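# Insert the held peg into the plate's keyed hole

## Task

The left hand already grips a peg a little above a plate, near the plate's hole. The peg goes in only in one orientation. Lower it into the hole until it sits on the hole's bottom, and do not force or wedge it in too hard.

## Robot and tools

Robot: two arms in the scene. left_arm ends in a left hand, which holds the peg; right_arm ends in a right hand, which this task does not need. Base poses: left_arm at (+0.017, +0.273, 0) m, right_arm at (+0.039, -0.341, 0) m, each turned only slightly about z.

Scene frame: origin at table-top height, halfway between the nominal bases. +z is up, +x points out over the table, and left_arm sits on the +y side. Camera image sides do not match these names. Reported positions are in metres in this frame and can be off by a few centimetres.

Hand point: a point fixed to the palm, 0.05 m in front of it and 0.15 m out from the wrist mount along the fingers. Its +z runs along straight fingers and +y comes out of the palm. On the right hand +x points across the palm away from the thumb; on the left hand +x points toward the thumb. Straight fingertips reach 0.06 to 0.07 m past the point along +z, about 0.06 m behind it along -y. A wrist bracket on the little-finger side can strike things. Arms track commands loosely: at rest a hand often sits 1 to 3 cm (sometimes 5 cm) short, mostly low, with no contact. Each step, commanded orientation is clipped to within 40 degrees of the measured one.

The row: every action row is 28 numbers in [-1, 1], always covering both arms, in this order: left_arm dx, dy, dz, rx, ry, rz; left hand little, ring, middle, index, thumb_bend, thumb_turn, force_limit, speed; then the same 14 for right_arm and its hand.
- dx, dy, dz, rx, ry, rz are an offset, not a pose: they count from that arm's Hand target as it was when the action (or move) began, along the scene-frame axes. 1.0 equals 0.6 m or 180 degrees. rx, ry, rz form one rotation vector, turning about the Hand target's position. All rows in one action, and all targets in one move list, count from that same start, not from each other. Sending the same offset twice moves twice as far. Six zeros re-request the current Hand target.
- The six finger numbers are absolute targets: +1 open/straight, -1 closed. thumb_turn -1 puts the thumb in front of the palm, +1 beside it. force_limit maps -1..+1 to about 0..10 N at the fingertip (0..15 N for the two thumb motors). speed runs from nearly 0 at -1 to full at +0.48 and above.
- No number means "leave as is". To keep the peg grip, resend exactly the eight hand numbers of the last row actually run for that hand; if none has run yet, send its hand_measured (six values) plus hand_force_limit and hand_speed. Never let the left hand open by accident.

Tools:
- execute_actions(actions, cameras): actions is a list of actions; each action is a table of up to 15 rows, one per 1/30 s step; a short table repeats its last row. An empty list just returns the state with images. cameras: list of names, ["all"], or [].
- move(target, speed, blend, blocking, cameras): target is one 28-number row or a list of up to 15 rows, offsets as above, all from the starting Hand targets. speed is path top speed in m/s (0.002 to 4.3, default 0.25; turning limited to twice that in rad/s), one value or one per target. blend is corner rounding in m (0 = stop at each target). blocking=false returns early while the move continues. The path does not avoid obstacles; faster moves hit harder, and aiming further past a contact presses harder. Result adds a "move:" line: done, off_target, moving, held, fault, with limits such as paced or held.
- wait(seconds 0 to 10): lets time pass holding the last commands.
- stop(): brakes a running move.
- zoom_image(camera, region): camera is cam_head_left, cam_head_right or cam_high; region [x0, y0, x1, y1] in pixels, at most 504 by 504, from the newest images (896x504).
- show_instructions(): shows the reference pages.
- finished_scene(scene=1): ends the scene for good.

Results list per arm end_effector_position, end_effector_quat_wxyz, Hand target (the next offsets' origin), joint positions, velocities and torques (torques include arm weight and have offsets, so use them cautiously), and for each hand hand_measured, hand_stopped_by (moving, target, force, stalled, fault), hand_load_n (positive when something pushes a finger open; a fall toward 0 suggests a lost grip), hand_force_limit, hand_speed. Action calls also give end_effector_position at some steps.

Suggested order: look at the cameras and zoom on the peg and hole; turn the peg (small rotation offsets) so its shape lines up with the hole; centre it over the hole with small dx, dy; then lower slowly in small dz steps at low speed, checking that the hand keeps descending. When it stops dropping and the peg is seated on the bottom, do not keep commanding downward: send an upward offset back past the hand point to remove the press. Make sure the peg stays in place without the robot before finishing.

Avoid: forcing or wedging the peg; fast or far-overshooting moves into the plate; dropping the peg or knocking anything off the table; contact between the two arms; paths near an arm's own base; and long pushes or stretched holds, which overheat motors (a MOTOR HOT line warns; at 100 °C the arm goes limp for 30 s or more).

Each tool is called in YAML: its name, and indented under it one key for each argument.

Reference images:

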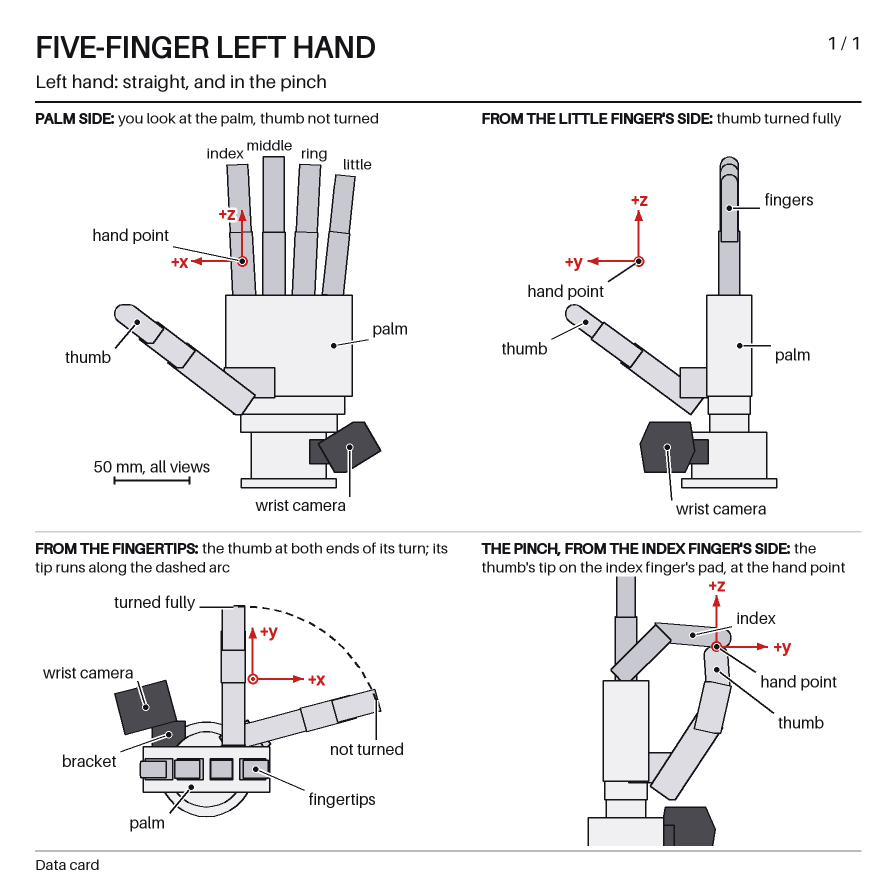

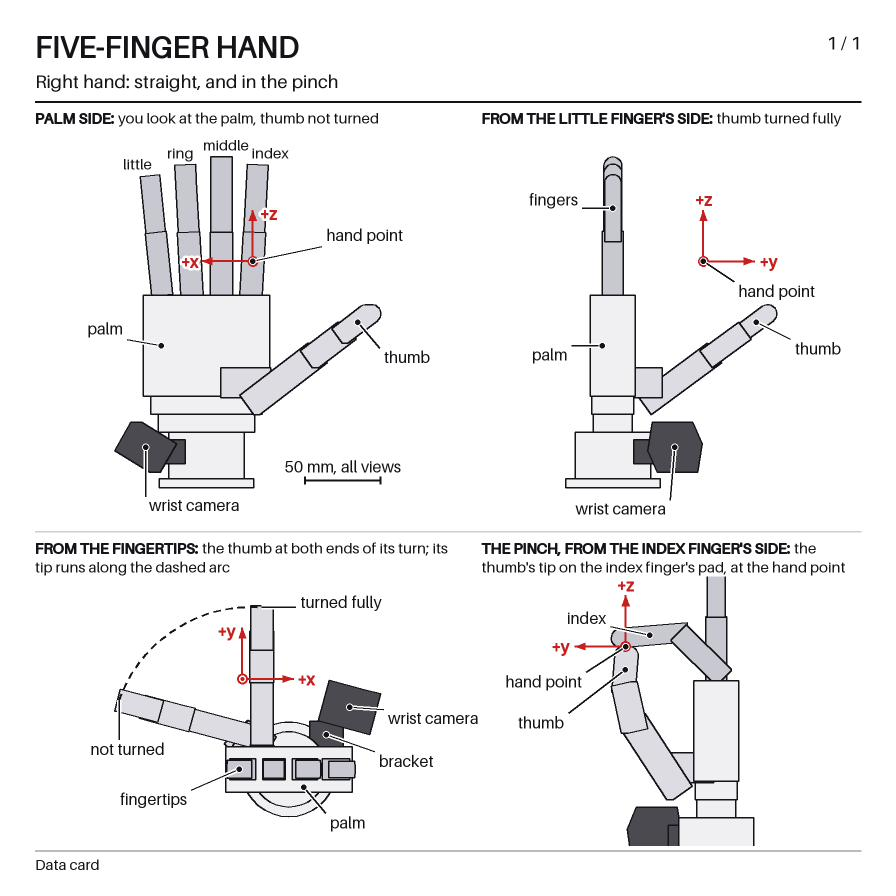

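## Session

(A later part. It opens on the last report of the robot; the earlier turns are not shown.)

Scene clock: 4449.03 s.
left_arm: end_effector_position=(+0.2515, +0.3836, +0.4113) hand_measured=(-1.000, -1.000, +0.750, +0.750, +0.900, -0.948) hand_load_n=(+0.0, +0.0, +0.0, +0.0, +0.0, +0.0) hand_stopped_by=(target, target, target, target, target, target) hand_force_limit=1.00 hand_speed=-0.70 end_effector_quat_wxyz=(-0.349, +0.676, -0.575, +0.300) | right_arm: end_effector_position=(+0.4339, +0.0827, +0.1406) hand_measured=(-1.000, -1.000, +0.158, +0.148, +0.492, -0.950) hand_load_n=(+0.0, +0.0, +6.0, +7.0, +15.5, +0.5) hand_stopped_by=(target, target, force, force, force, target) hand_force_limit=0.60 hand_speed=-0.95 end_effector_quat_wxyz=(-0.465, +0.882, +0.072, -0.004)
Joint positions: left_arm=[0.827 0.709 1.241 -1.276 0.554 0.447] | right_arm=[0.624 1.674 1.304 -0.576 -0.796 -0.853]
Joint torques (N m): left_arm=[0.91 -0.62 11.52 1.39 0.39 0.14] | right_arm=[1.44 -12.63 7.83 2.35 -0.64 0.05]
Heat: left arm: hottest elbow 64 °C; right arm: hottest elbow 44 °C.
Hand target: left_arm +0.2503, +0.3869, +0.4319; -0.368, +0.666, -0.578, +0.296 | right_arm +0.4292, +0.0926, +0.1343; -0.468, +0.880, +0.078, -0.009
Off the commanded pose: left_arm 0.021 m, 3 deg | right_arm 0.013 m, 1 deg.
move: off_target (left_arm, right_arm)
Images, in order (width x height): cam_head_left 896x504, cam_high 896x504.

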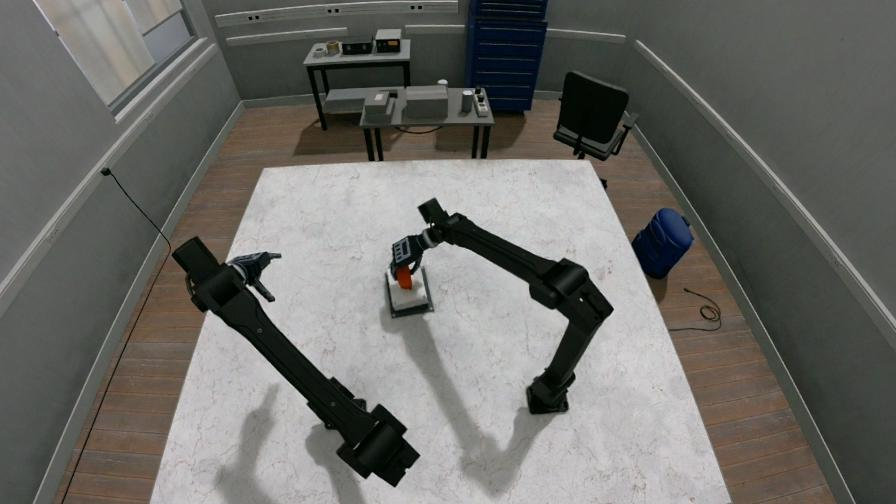

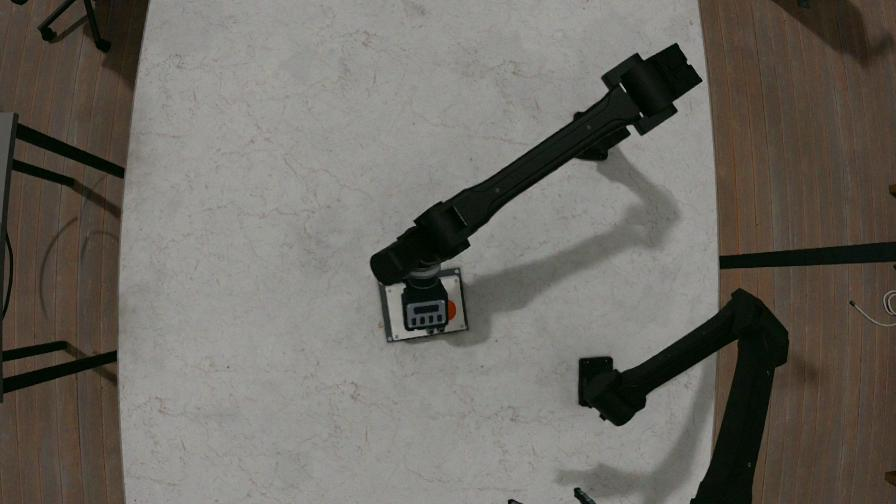

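move:
  target: [0,0,0,0,0,0,-1,-1,0.75,0.75,0.9,-0.948,1.0,-0.7,0.01,0.0,0.0,-0.0035,0.022,0,-1,-1,-0.05,-0.05,0.05,-0.95,0.6,-0.95]
  speed: 0.1
  cameras: ["cam_high","cam_head_left"]

zoom_image:
  camera: "cam_high"
  region: [385, 265, 465, 345]

zoom_image:
  camera: "cam_head_left"
  region: [394, 264, 420, 294]

Scene clock: 4466.90 s.
left_arm: end_effector_position=(+0.2515, +0.3836, +0.4113) hand_measured=(-1.000, -1.000, +0.750, +0.750, +0.900, -0.948) hand_load_n=(+0.5, +0.0, +0.0, +0.0, +0.0, +0.0) hand_stopped_by=(target, target, target, target, target, target) hand_force_limit=1.00 hand_speed=-0.70 end_effector_quat_wxyz=(-0.349, +0.676, -0.575, +0.300) | right_arm: end_effector_position=(+0.4273, +0.0828, +0.1384) hand_measured=(-1.000, -1.000, +0.158, +0.148, +0.492, -0.950) hand_load_n=(+0.0, +0.0, +4.5, +9.5, +16.0, +0.0) hand_stopped_by=(target, target, force, force, force, target) hand_force_limit=0.60 hand_speed=-0.95 end_effector_quat_wxyz=(-0.465, +0.882, +0.066, -0.031)
Joint positions: left_arm=[0.827 0.709 1.241 -1.276 0.554 0.447] | right_arm=[0.623 1.691 1.319 -0.617 -0.828 -0.85]
Joint torques (N m): left_arm=[0.91 -0.62 11.52 1.37 0.39 0.14] | right_arm=[0.38 -10.81 10.63 0.95 -0.77 0.1]
Heat: left arm: hottest elbow 64 °C; right arm: hottest elbow 44 °C.
Hand target: left_arm +0.2503, +0.3869, +0.4319; -0.368, +0.666, -0.578, +0.296 | right_arm +0.4352, +0.0926, +0.1342; -0.466, +0.882, +0.062, -0.040
Off the commanded pose: left_arm 0.021 m, 3 deg | right_arm 0.013 m, 1 deg.
move: off_target (left_arm, right_arm)
Images, in order (width x height): cam_head_left 896x504, cam_high 896x504.

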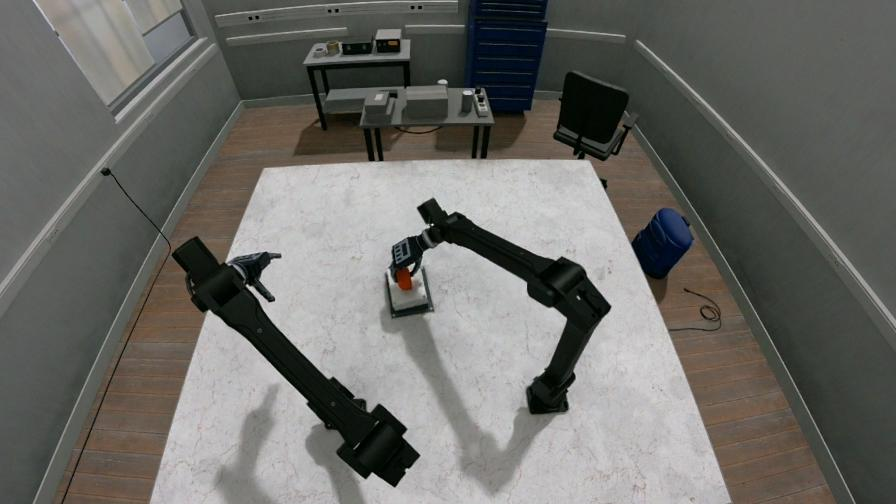

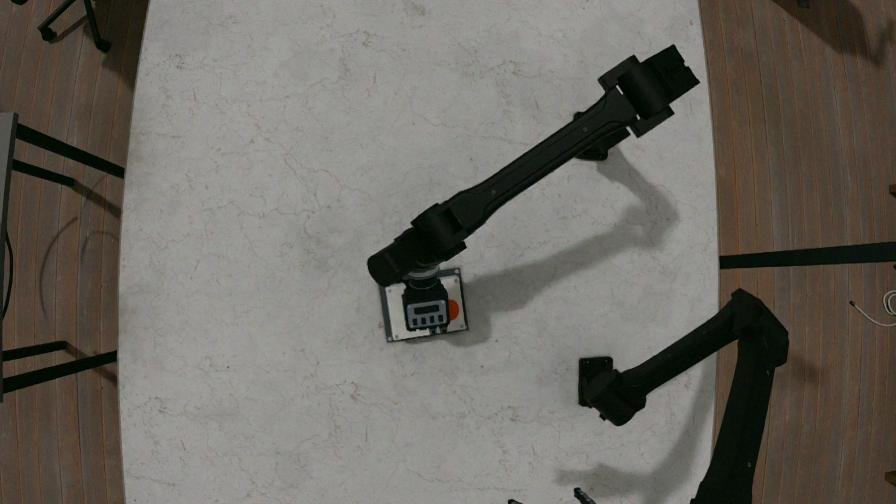

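Scaled by 6.300 from the camera's 896x504 image, which has a finer 1280x720 frame.

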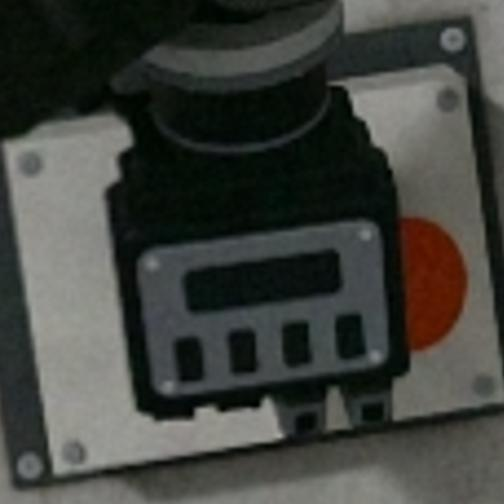

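Scaled by 16.800 from the camera's 896x504 image, which has a finer 1280x720 frame.

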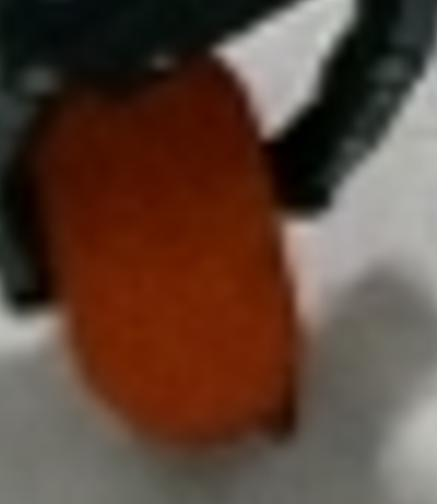

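move:
  target: [0,0,0,0,0,0,-1,-1,0.75,0.75,0.9,-0.948,1.0,-0.7,0.01,0.0,0.012,0,0,0,-1,-1,-0.05,-0.05,0.05,-0.95,0.6,-0.95]
  speed: 0.1
  cameras: ["cam_high","cam_head_left"]

zoom_image:
  camera: "cam_high"
  region: [385, 265, 465, 345]

zoom_image:
  camera: "cam_head_left"
  region: [394, 264, 420, 294]

Scene clock: 4490.30 s.
left_arm: end_effector_position=(+0.2515, +0.3836, +0.4113) hand_measured=(-1.000, -1.000, +0.750, +0.750, +0.900, -0.948) hand_load_n=(+0.0, +0.0, +0.0, +0.0, +0.0, +0.0) hand_stopped_by=(target, target, target, target, target, target) hand_force_limit=1.00 hand_speed=-0.70 end_effector_quat_wxyz=(-0.349, +0.676, -0.575, +0.300) | right_arm: end_effector_position=(+0.4290, +0.0834, +0.1393) hand_measured=(-1.000, -1.000, +0.158, +0.148, +0.492, -0.950) hand_load_n=(+0.0, +0.0, +4.5, +9.0, +16.0, -0.5) hand_stopped_by=(target, target, force, force, force, target) hand_force_limit=0.60 hand_speed=-0.95 end_effector_quat_wxyz=(-0.462, +0.884, +0.062, -0.039)
Joint positions: left_arm=[0.827 0.709 1.241 -1.276 0.554 0.447] | right_arm=[0.621 1.704 1.342 -0.647 -0.832 -0.85]
Joint torques (N m): left_arm=[0.91 -0.56 11.52 1.39 0.39 0.14] | right_arm=[0.03 -11.58 11.1 1.14 -0.75 0.02]
Heat: left arm: hottest elbow 64 °C; right arm: hottest elbow 44 °C.
Hand target: left_arm +0.2503, +0.3869, +0.4319; -0.368, +0.666, -0.578, +0.296 | right_arm +0.4412, +0.0926, +0.1414; -0.466, +0.882, +0.062, -0.040
Off the commanded pose: left_arm 0.021 m, 3 deg | right_arm 0.015 m, 0 deg.
move: off_target (left_arm, right_arm)
Images, in order (width x height): cam_head_left 896x504, cam_high 896x504.

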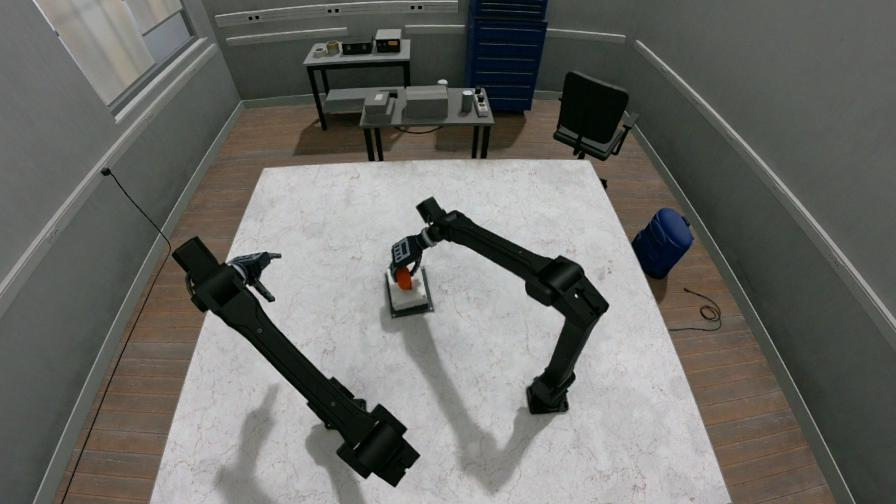

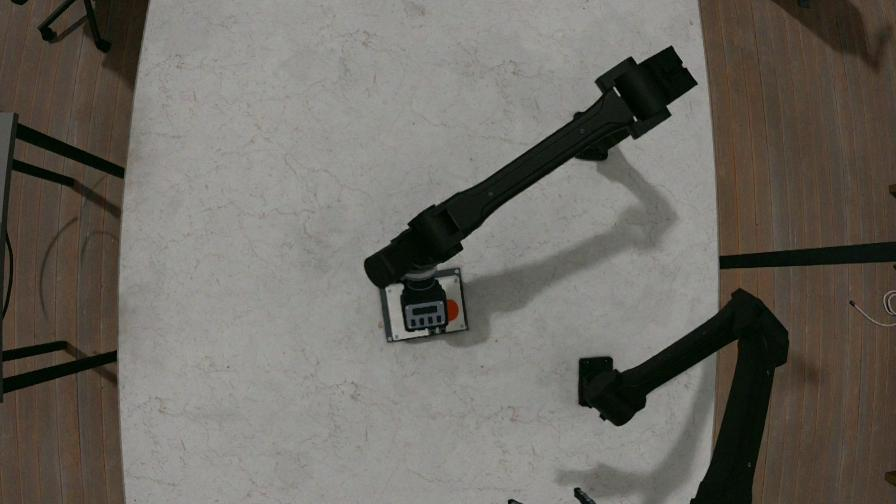

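Scaled by 6.300 from the camera's 896x504 image, which has a finer 1280x720 frame.

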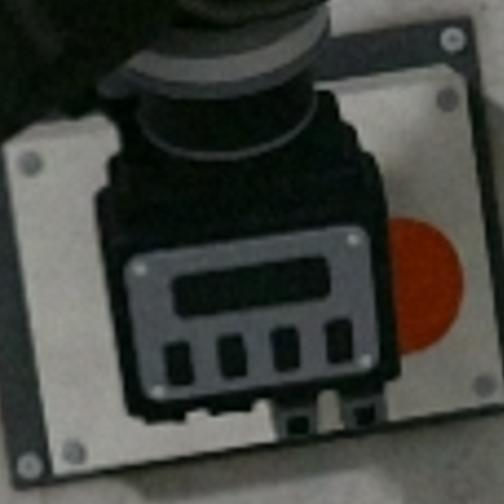

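Scaled by 16.800 from the camera's 896x504 image, which has a finer 1280x720 frame.

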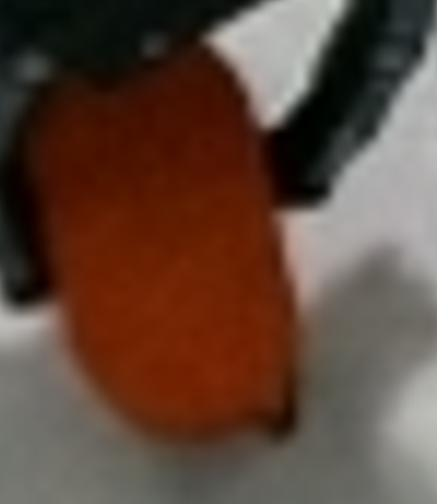

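move:
  target: [0,0,0,0,0,0,-1,-1,0.75,0.75,0.9,-0.948,1.0,-0.7,0.01,0.0,0.0,-0.0035,0.022,0,-1,-1,-0.05,-0.05,0.05,-0.95,0.6,-0.95]
  speed: 0.1
  cameras: ["cam_high","cam_head_left"]

zoom_image:
  camera: "cam_high"
  region: [385, 265, 465, 345]

zoom_image:
  camera: "cam_head_left"
  region: [394, 264, 420, 294]

Scene clock: 4494.50 s.
left_arm: end_effector_position=(+0.2515, +0.3836, +0.4113) hand_measured=(-1.000, -1.000, +0.750, +0.750, +0.900, -0.948) hand_load_n=(+0.0, +0.0, +0.0, +0.0, +0.0, +0.0) hand_stopped_by=(target, target, target, target, target, target) hand_force_limit=1.00 hand_speed=-0.70 end_effector_quat_wxyz=(-0.349, +0.676, -0.575, +0.300) | right_arm: end_effector_position=(+0.4341, +0.0841, +0.1411) hand_measured=(-1.000, -1.000, +0.158, +0.148, +0.492, -0.950) hand_load_n=(+0.0, +0.0, +4.5, +9.5, +16.0, +0.0) hand_stopped_by=(target, target, force, force, force, target) hand_force_limit=0.60 hand_speed=-0.95 end_effector_quat_wxyz=(-0.460, +0.884, +0.046, -0.071)
Joint positions: left_arm=[0.827 0.709 1.241 -1.276 0.554 0.447] | right_arm=[0.607 1.749 1.406 -0.725 -0.867 -0.845]
Joint torques (N m): left_arm=[0.97 -0.62 11.52 1.39 0.39 0.14] | right_arm=[-0.03 -12.04 11.07 0.87 -0.7 0.02]
Heat: left arm: hottest elbow 64 °C; right arm: hottest elbow 45 °C.
Hand target: left_arm +0.2503, +0.3869, +0.4319; -0.368, +0.666, -0.578, +0.296 | right_arm +0.4472, +0.0926, +0.1415; -0.463, +0.882, +0.046, -0.071
Off the commanded pose: left_arm 0.021 m, 3 deg | right_arm 0.016 m, 0 deg.
move: off_target (left_arm, right_arm)
Images, in order (width x height): cam_head_left 896x504, cam_high 896x504.

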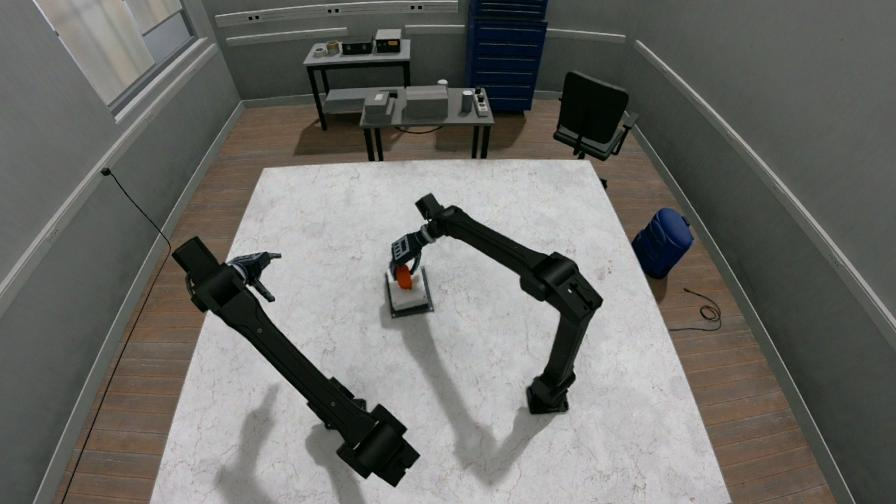

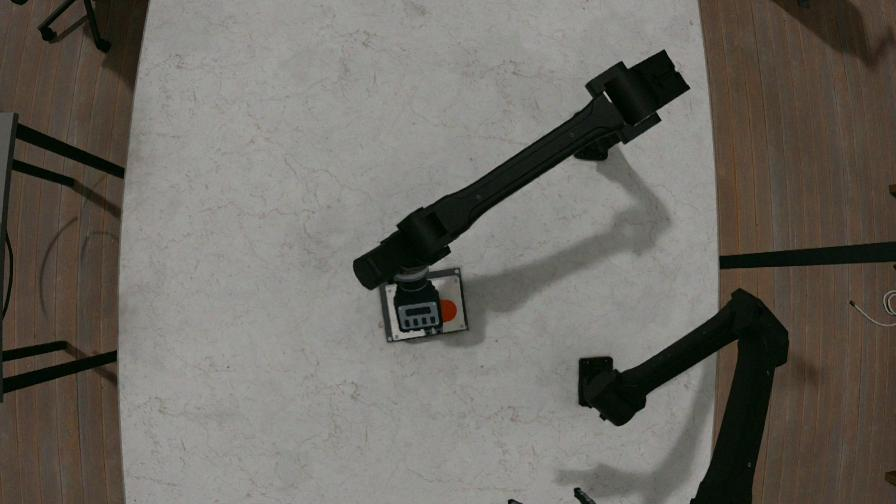

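Scaled by 6.300 from the camera's 896x504 image, which has a finer 1280x720 frame.

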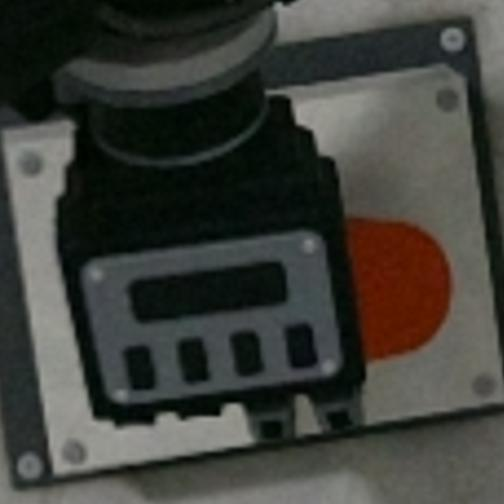

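Scaled by 16.800 from the camera's 896x504 image, which has a finer 1280x720 frame.

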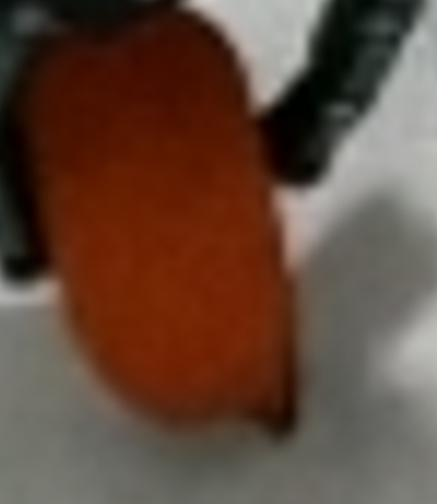

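zoom_image:
  camera: "cam_high"
  region: [432, 292, 464, 330]

zoom_image:
  camera: "cam_head_right"
  region: [398, 264, 424, 294]

Scaled by 13.263 from the camera's 896x504 image, which has a finer 1280x720 frame.

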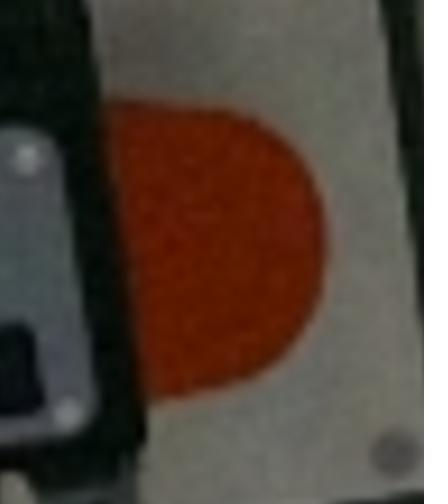

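This scene's latest camera images include none from cam_head_right. They are from: cam_head_left, cam_high. cam_head_right's image comes with the result of a call that names it in "cameras".

move:
  target: [0,0,0,0,0,0,-1,-1,0.75,0.75,0.9,-0.948,1.0,-0.7,0.008,0.0,0.0,0,0,0,-1,-1,-0.05,-0.05,0.05,-0.95,0.6,-0.95]
  speed: 0.1
  cameras: ["all"]

zoom_image:
  camera: "cam_high"
  region: [425, 285, 465, 330]

zoom_image:
  camera: "cam_head_left"
  region: [390, 260, 425, 294]

zoom_image:
  camera: "cam_head_right"
  region: [394, 260, 429, 294]

Scene clock: 4520.47 s.
left_arm: end_effector_position=(+0.2515, +0.3836, +0.4113) hand_measured=(-1.000, -1.000, +0.750, +0.750, +0.900, -0.948) hand_load_n=(+0.0, +0.0, +0.0, +0.0, +0.0, +0.0) hand_stopped_by=(target, target, target, target, target, target) hand_force_limit=1.00 hand_speed=-0.70 end_effector_quat_wxyz=(-0.349, +0.676, -0.575, +0.300) | right_arm: end_effector_position=(+0.4353, +0.0842, +0.1414) hand_measured=(-1.000, -1.000, +0.158, +0.148, +0.492, -0.950) hand_load_n=(+0.0, +0.0, +4.5, +9.5, +16.0, +0.0) hand_stopped_by=(target, target, force, force, force, target) hand_force_limit=0.60 hand_speed=-0.95 end_effector_quat_wxyz=(-0.459, +0.884, +0.043, -0.076)
Joint positions: left_arm=[0.827 0.709 1.241 -1.276 0.554 0.447] | right_arm=[0.605 1.757 1.418 -0.74 -0.873 -0.845]
Joint torques (N m): left_arm=[0.91 -0.62 11.52 1.39 0.39 0.14] | right_arm=[-0.21 -12.22 11.26 1.2 -0.61 -0.05]
Heat: left arm: hottest elbow 64 °C; right arm: hottest elbow 49 °C.
Hand target: left_arm +0.2503, +0.3869, +0.4319; -0.368, +0.666, -0.578, +0.296 | right_arm +0.4520, +0.0926, +0.1415; -0.463, +0.882, +0.046, -0.071
Off the commanded pose: left_arm 0.021 m, 3 deg | right_arm 0.019 m, 1 deg.
move: off_target (left_arm, right_arm)

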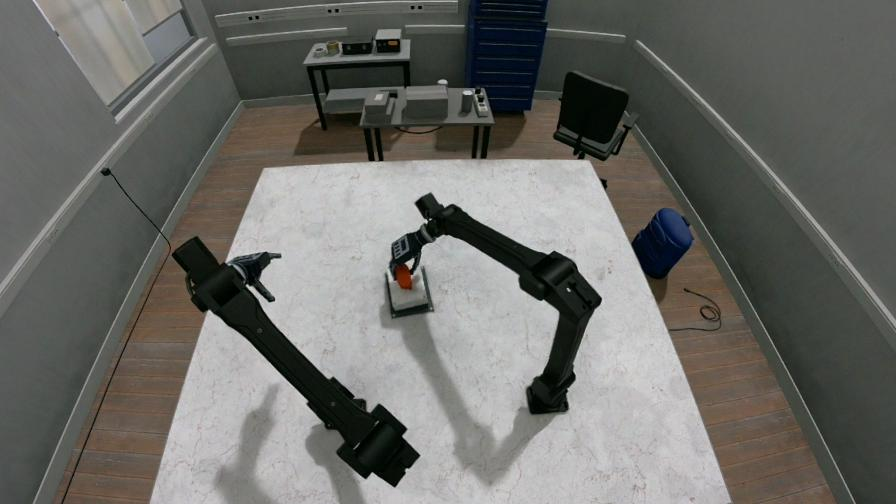

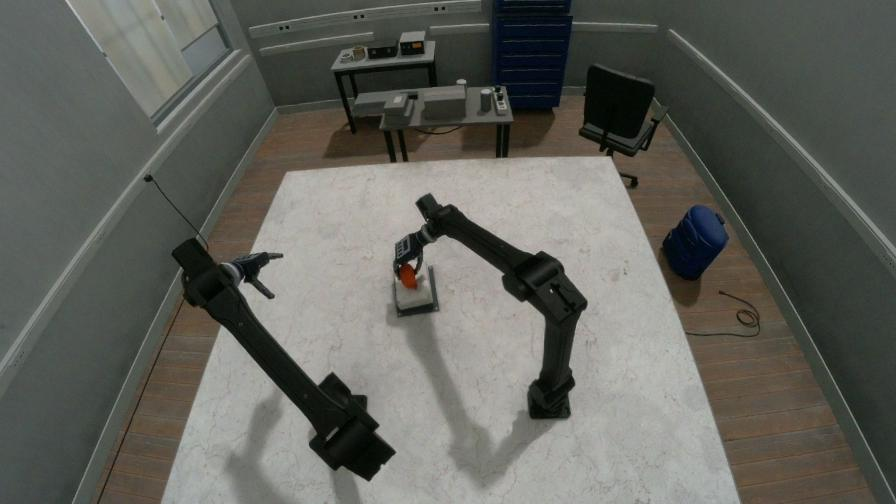

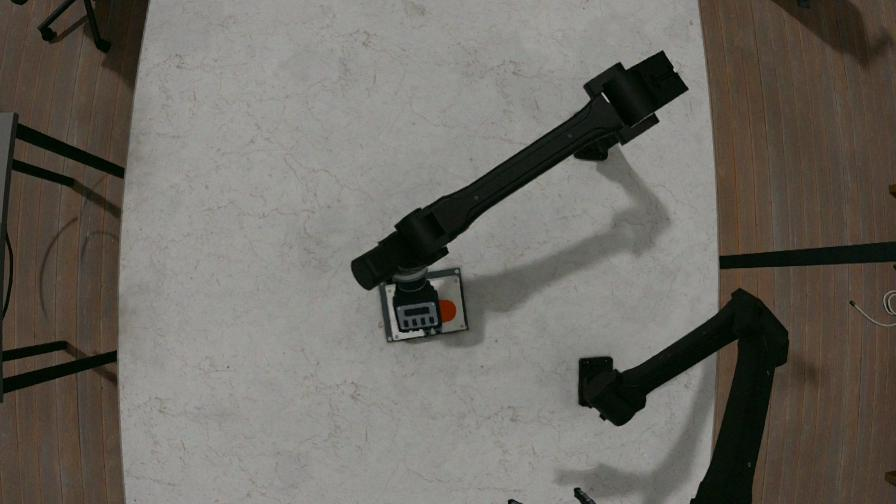

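Scaled by 11.200 from the camera's 896x504 image, which has a finer 1280x720 frame.

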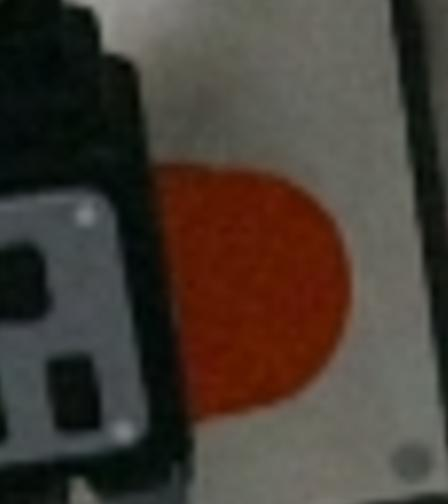

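Scaled by 14.400 from the camera's 896x504 image, which has a finer 1280x720 frame.

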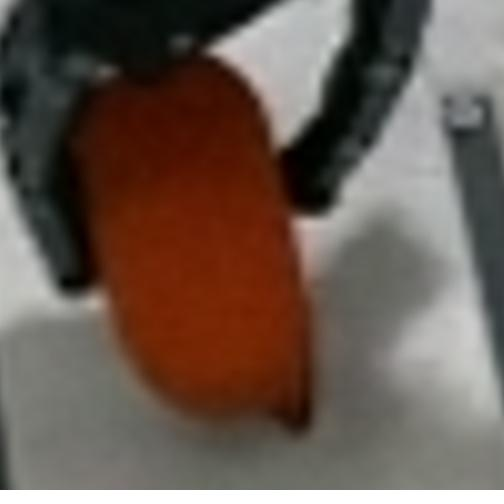

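Scaled by 14.400 from the camera's 896x504 image, which has a finer 1280x720 frame.

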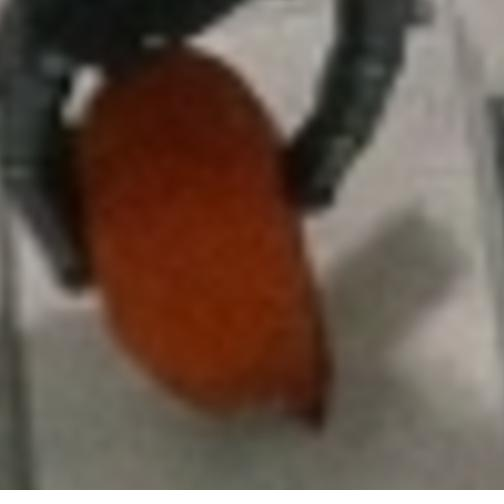

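move:
  target: [0,0,0,0,0,0,-1,-1,0.75,0.75,0.9,-0.948,1.0,-0.7,0.0,0.0,0.0,-0.0045,0.03,0,-1,-1,-0.05,-0.05,0.05,-0.95,0.6,-0.95]
  speed: 0.1
  cameras: ["all"]

zoom_image:
  camera: "cam_high"
  region: [425, 285, 465, 330]

zoom_image:
  camera: "cam_head_left"
  region: [390, 260, 425, 294]

Scene clock: 4533.77 s.
left_arm: end_effector_position=(+0.2515, +0.3836, +0.4113) hand_measured=(-1.000, -1.000, +0.750, +0.750, +0.900, -0.948) hand_load_n=(+0.0, +0.0, +0.0, +0.0, +0.0, +0.0) hand_stopped_by=(target, target, target, target, target, target) hand_force_limit=1.00 hand_speed=-0.70 end_effector_quat_wxyz=(-0.349, +0.676, -0.575, +0.300) | right_arm: end_effector_position=(+0.4404, +0.0849, +0.1426) hand_measured=(-1.000, -1.000, +0.158, +0.148, +0.492, -0.950) hand_load_n=(+0.0, +0.0, +4.5, +9.0, +16.0, -0.5) hand_stopped_by=(target, target, force, force, force, target) hand_force_limit=0.60 hand_speed=-0.95 end_effector_quat_wxyz=(-0.456, +0.882, +0.024, -0.111)
Joint positions: left_arm=[0.827 0.709 1.241 -1.276 0.554 0.447] | right_arm=[0.591 1.806 1.485 -0.822 -0.91 -0.838]
Joint torques (N m): left_arm=[0.91 -0.62 11.51 1.39 0.39 0.14] | right_arm=[0.03 -12.98 10.82 0.73 -0.74 0.03]
Heat: left arm: hottest elbow 64 °C; right arm: hottest elbow 50 °C.
Hand target: left_arm +0.2503, +0.3869, +0.4319; -0.368, +0.666, -0.578, +0.296 | right_arm +0.4520, +0.0926, +0.1414; -0.458, +0.881, +0.023, -0.112
Off the commanded pose: left_arm 0.021 m, 3 deg | right_arm 0.014 m, 0 deg.
move: off_target (left_arm, right_arm)

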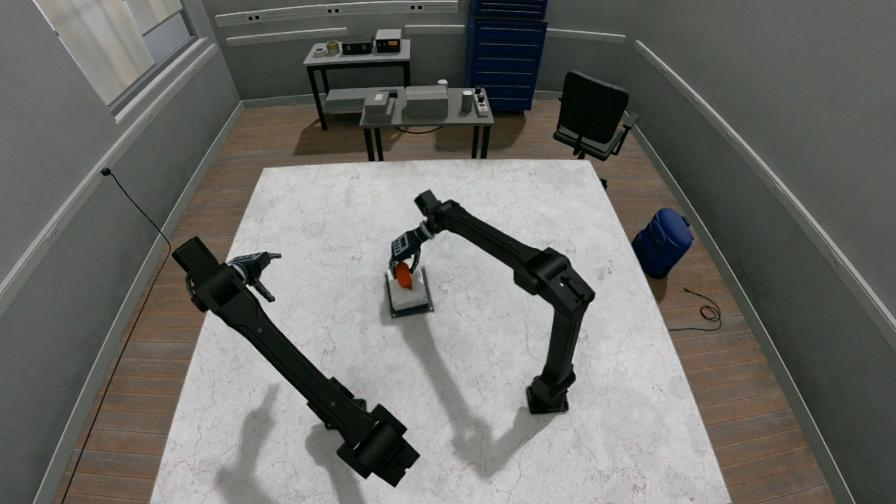

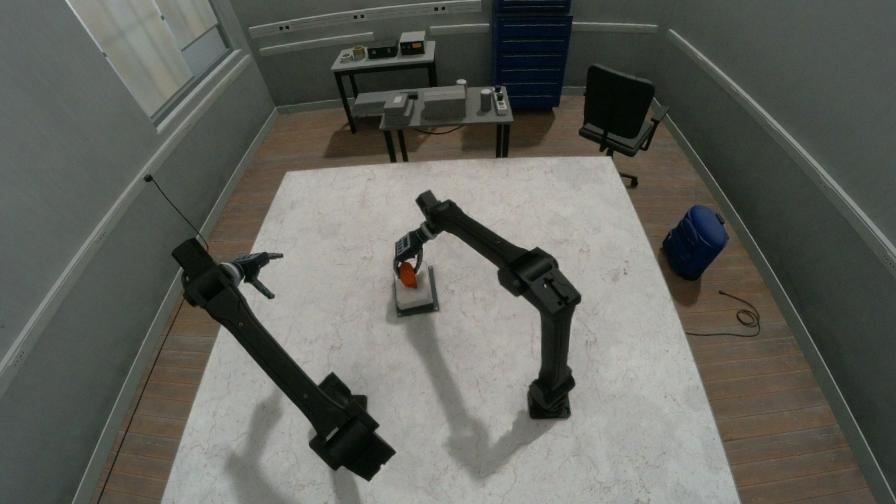

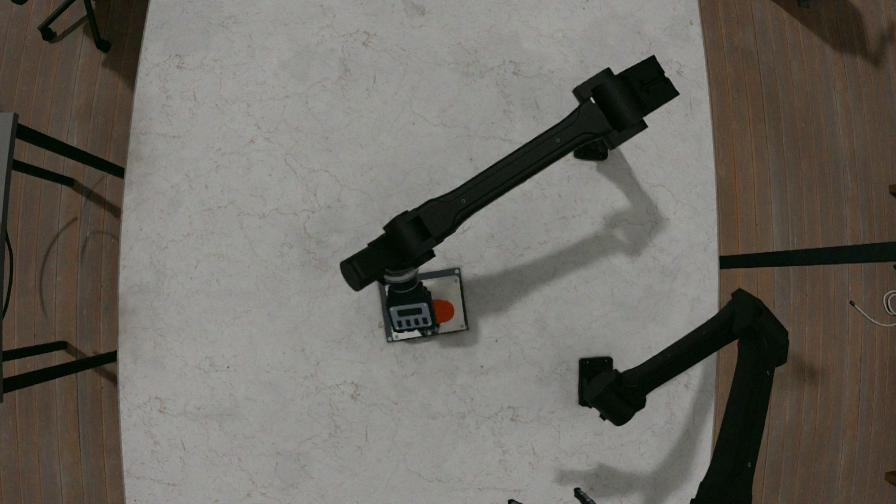

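Scaled by 11.200 from the camera's 896x504 image, which has a finer 1280x720 frame.

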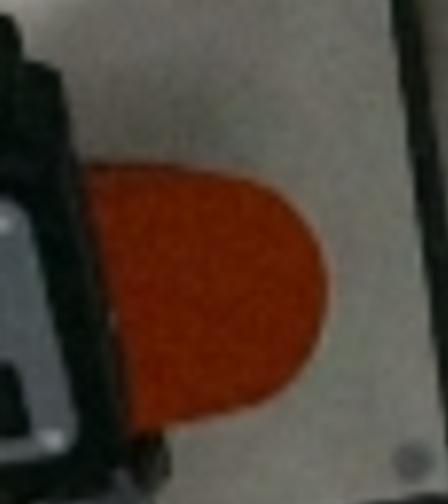

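Scaled by 14.400 from the camera's 896x504 image, which has a finer 1280x720 frame.

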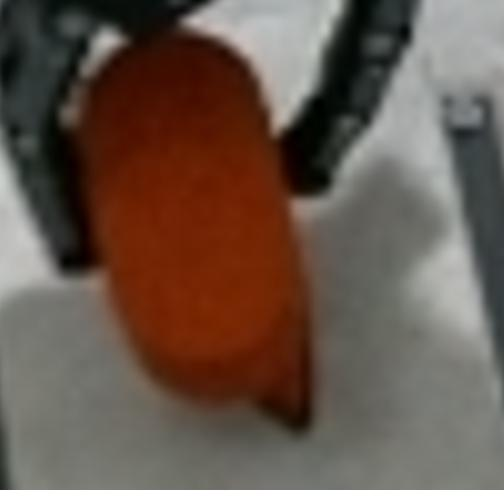

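move:
  target: [0,0,0,0,0,0,-1,-1,0.75,0.75,0.9,-0.948,1.0,-0.7,-0.01,0.0,-0.008,-0.0034,0.022,0,-1,-1,-0.05,-0.05,0.05,-0.95,0.6,-0.95]
  speed: 0.1
  cameras: ["all"]

zoom_image:
  camera: "cam_high"
  region: [425, 285, 465, 330]

zoom_image:
  camera: "cam_head_left"
  region: [390, 260, 425, 294]

Scene clock: 4547.27 s.
left_arm: end_effector_position=(+0.2515, +0.3836, +0.4113) hand_measured=(-1.000, -1.000, +0.750, +0.750, +0.900, -0.948) hand_load_n=(+0.0, +0.0, +0.0, +0.0, +0.0, +0.0) hand_stopped_by=(target, target, target, target, target, target) hand_force_limit=1.00 hand_speed=-0.70 end_effector_quat_wxyz=(-0.349, +0.676, -0.575, +0.300) | right_arm: end_effector_position=(+0.4405, +0.0841, +0.1424) hand_measured=(-1.000, -1.000, +0.158, +0.148, +0.492, -0.950) hand_load_n=(+0.0, +0.0, +4.5, +9.5, +16.0, -0.5) hand_stopped_by=(target, target, force, force, force, target) hand_force_limit=0.60 hand_speed=-0.95 end_effector_quat_wxyz=(-0.456, +0.880, +0.014, -0.131)
Joint positions: left_arm=[0.827 0.709 1.241 -1.276 0.554 0.447] | right_arm=[0.583 1.829 1.509 -0.861 -0.935 -0.833]
Joint torques (N m): left_arm=[0.91 -0.56 11.51 1.37 0.39 0.14] | right_arm=[0.44 -12.98 10.39 0.59 -0.82 0.14]
Heat: left arm: hottest elbow 64 °C; right arm: hottest elbow 50 °C.
Hand target: left_arm +0.2503, +0.3869, +0.4319; -0.368, +0.666, -0.578, +0.296 | right_arm +0.4461, +0.0926, +0.1367; -0.454, +0.879, +0.007, -0.143
Off the commanded pose: left_arm 0.021 m, 3 deg | right_arm 0.012 m, 2 deg.
move: off_target (left_arm, right_arm)

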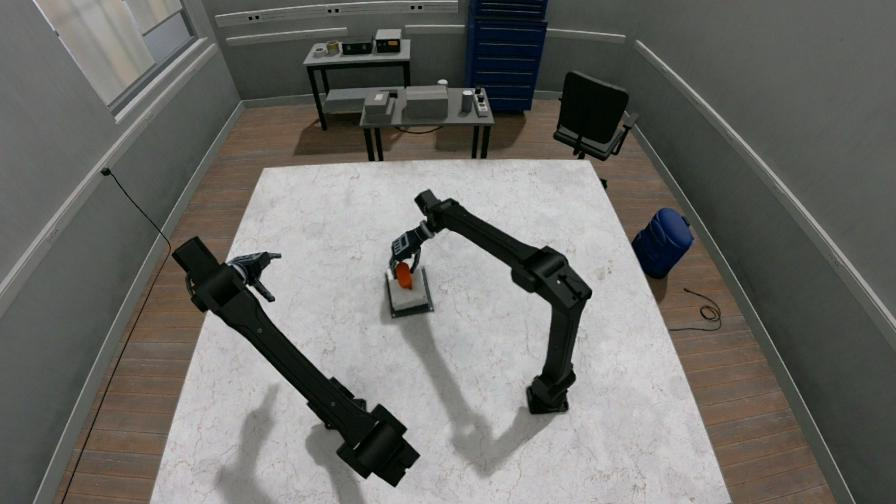

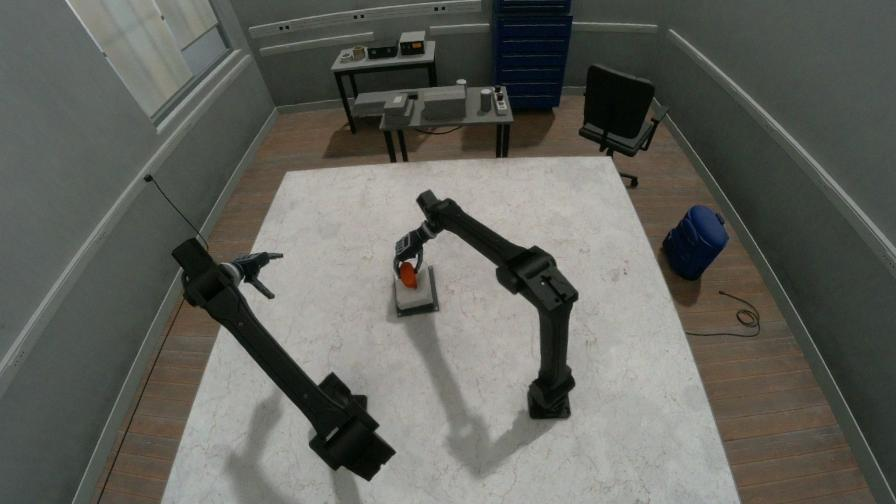

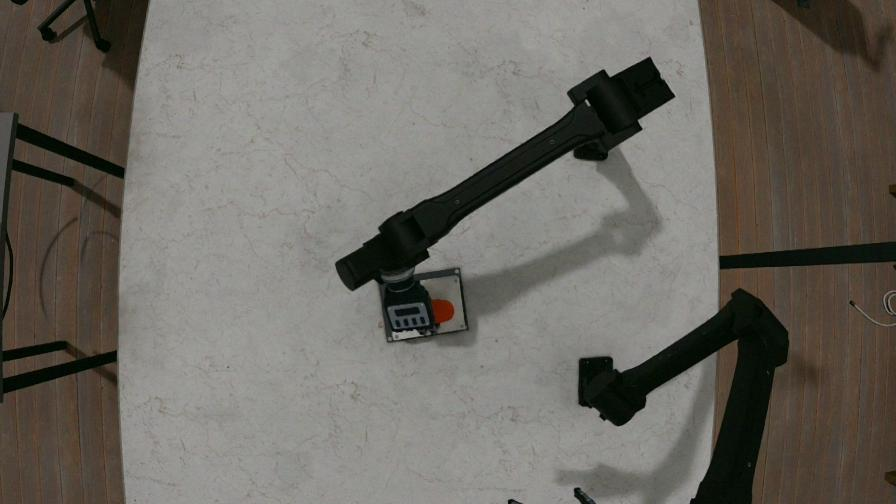

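Scaled by 11.200 from the camera's 896x504 image, which has a finer 1280x720 frame.

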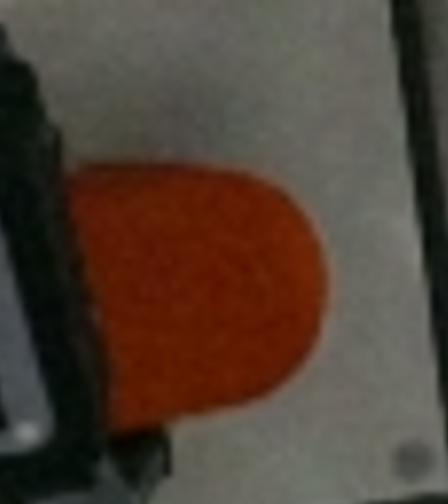

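Scaled by 14.400 from the camera's 896x504 image, which has a finer 1280x720 frame.

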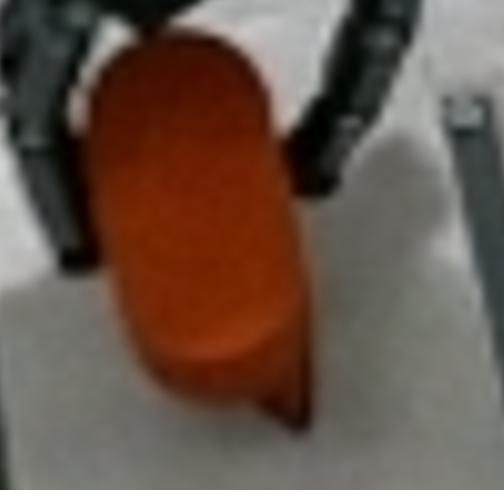

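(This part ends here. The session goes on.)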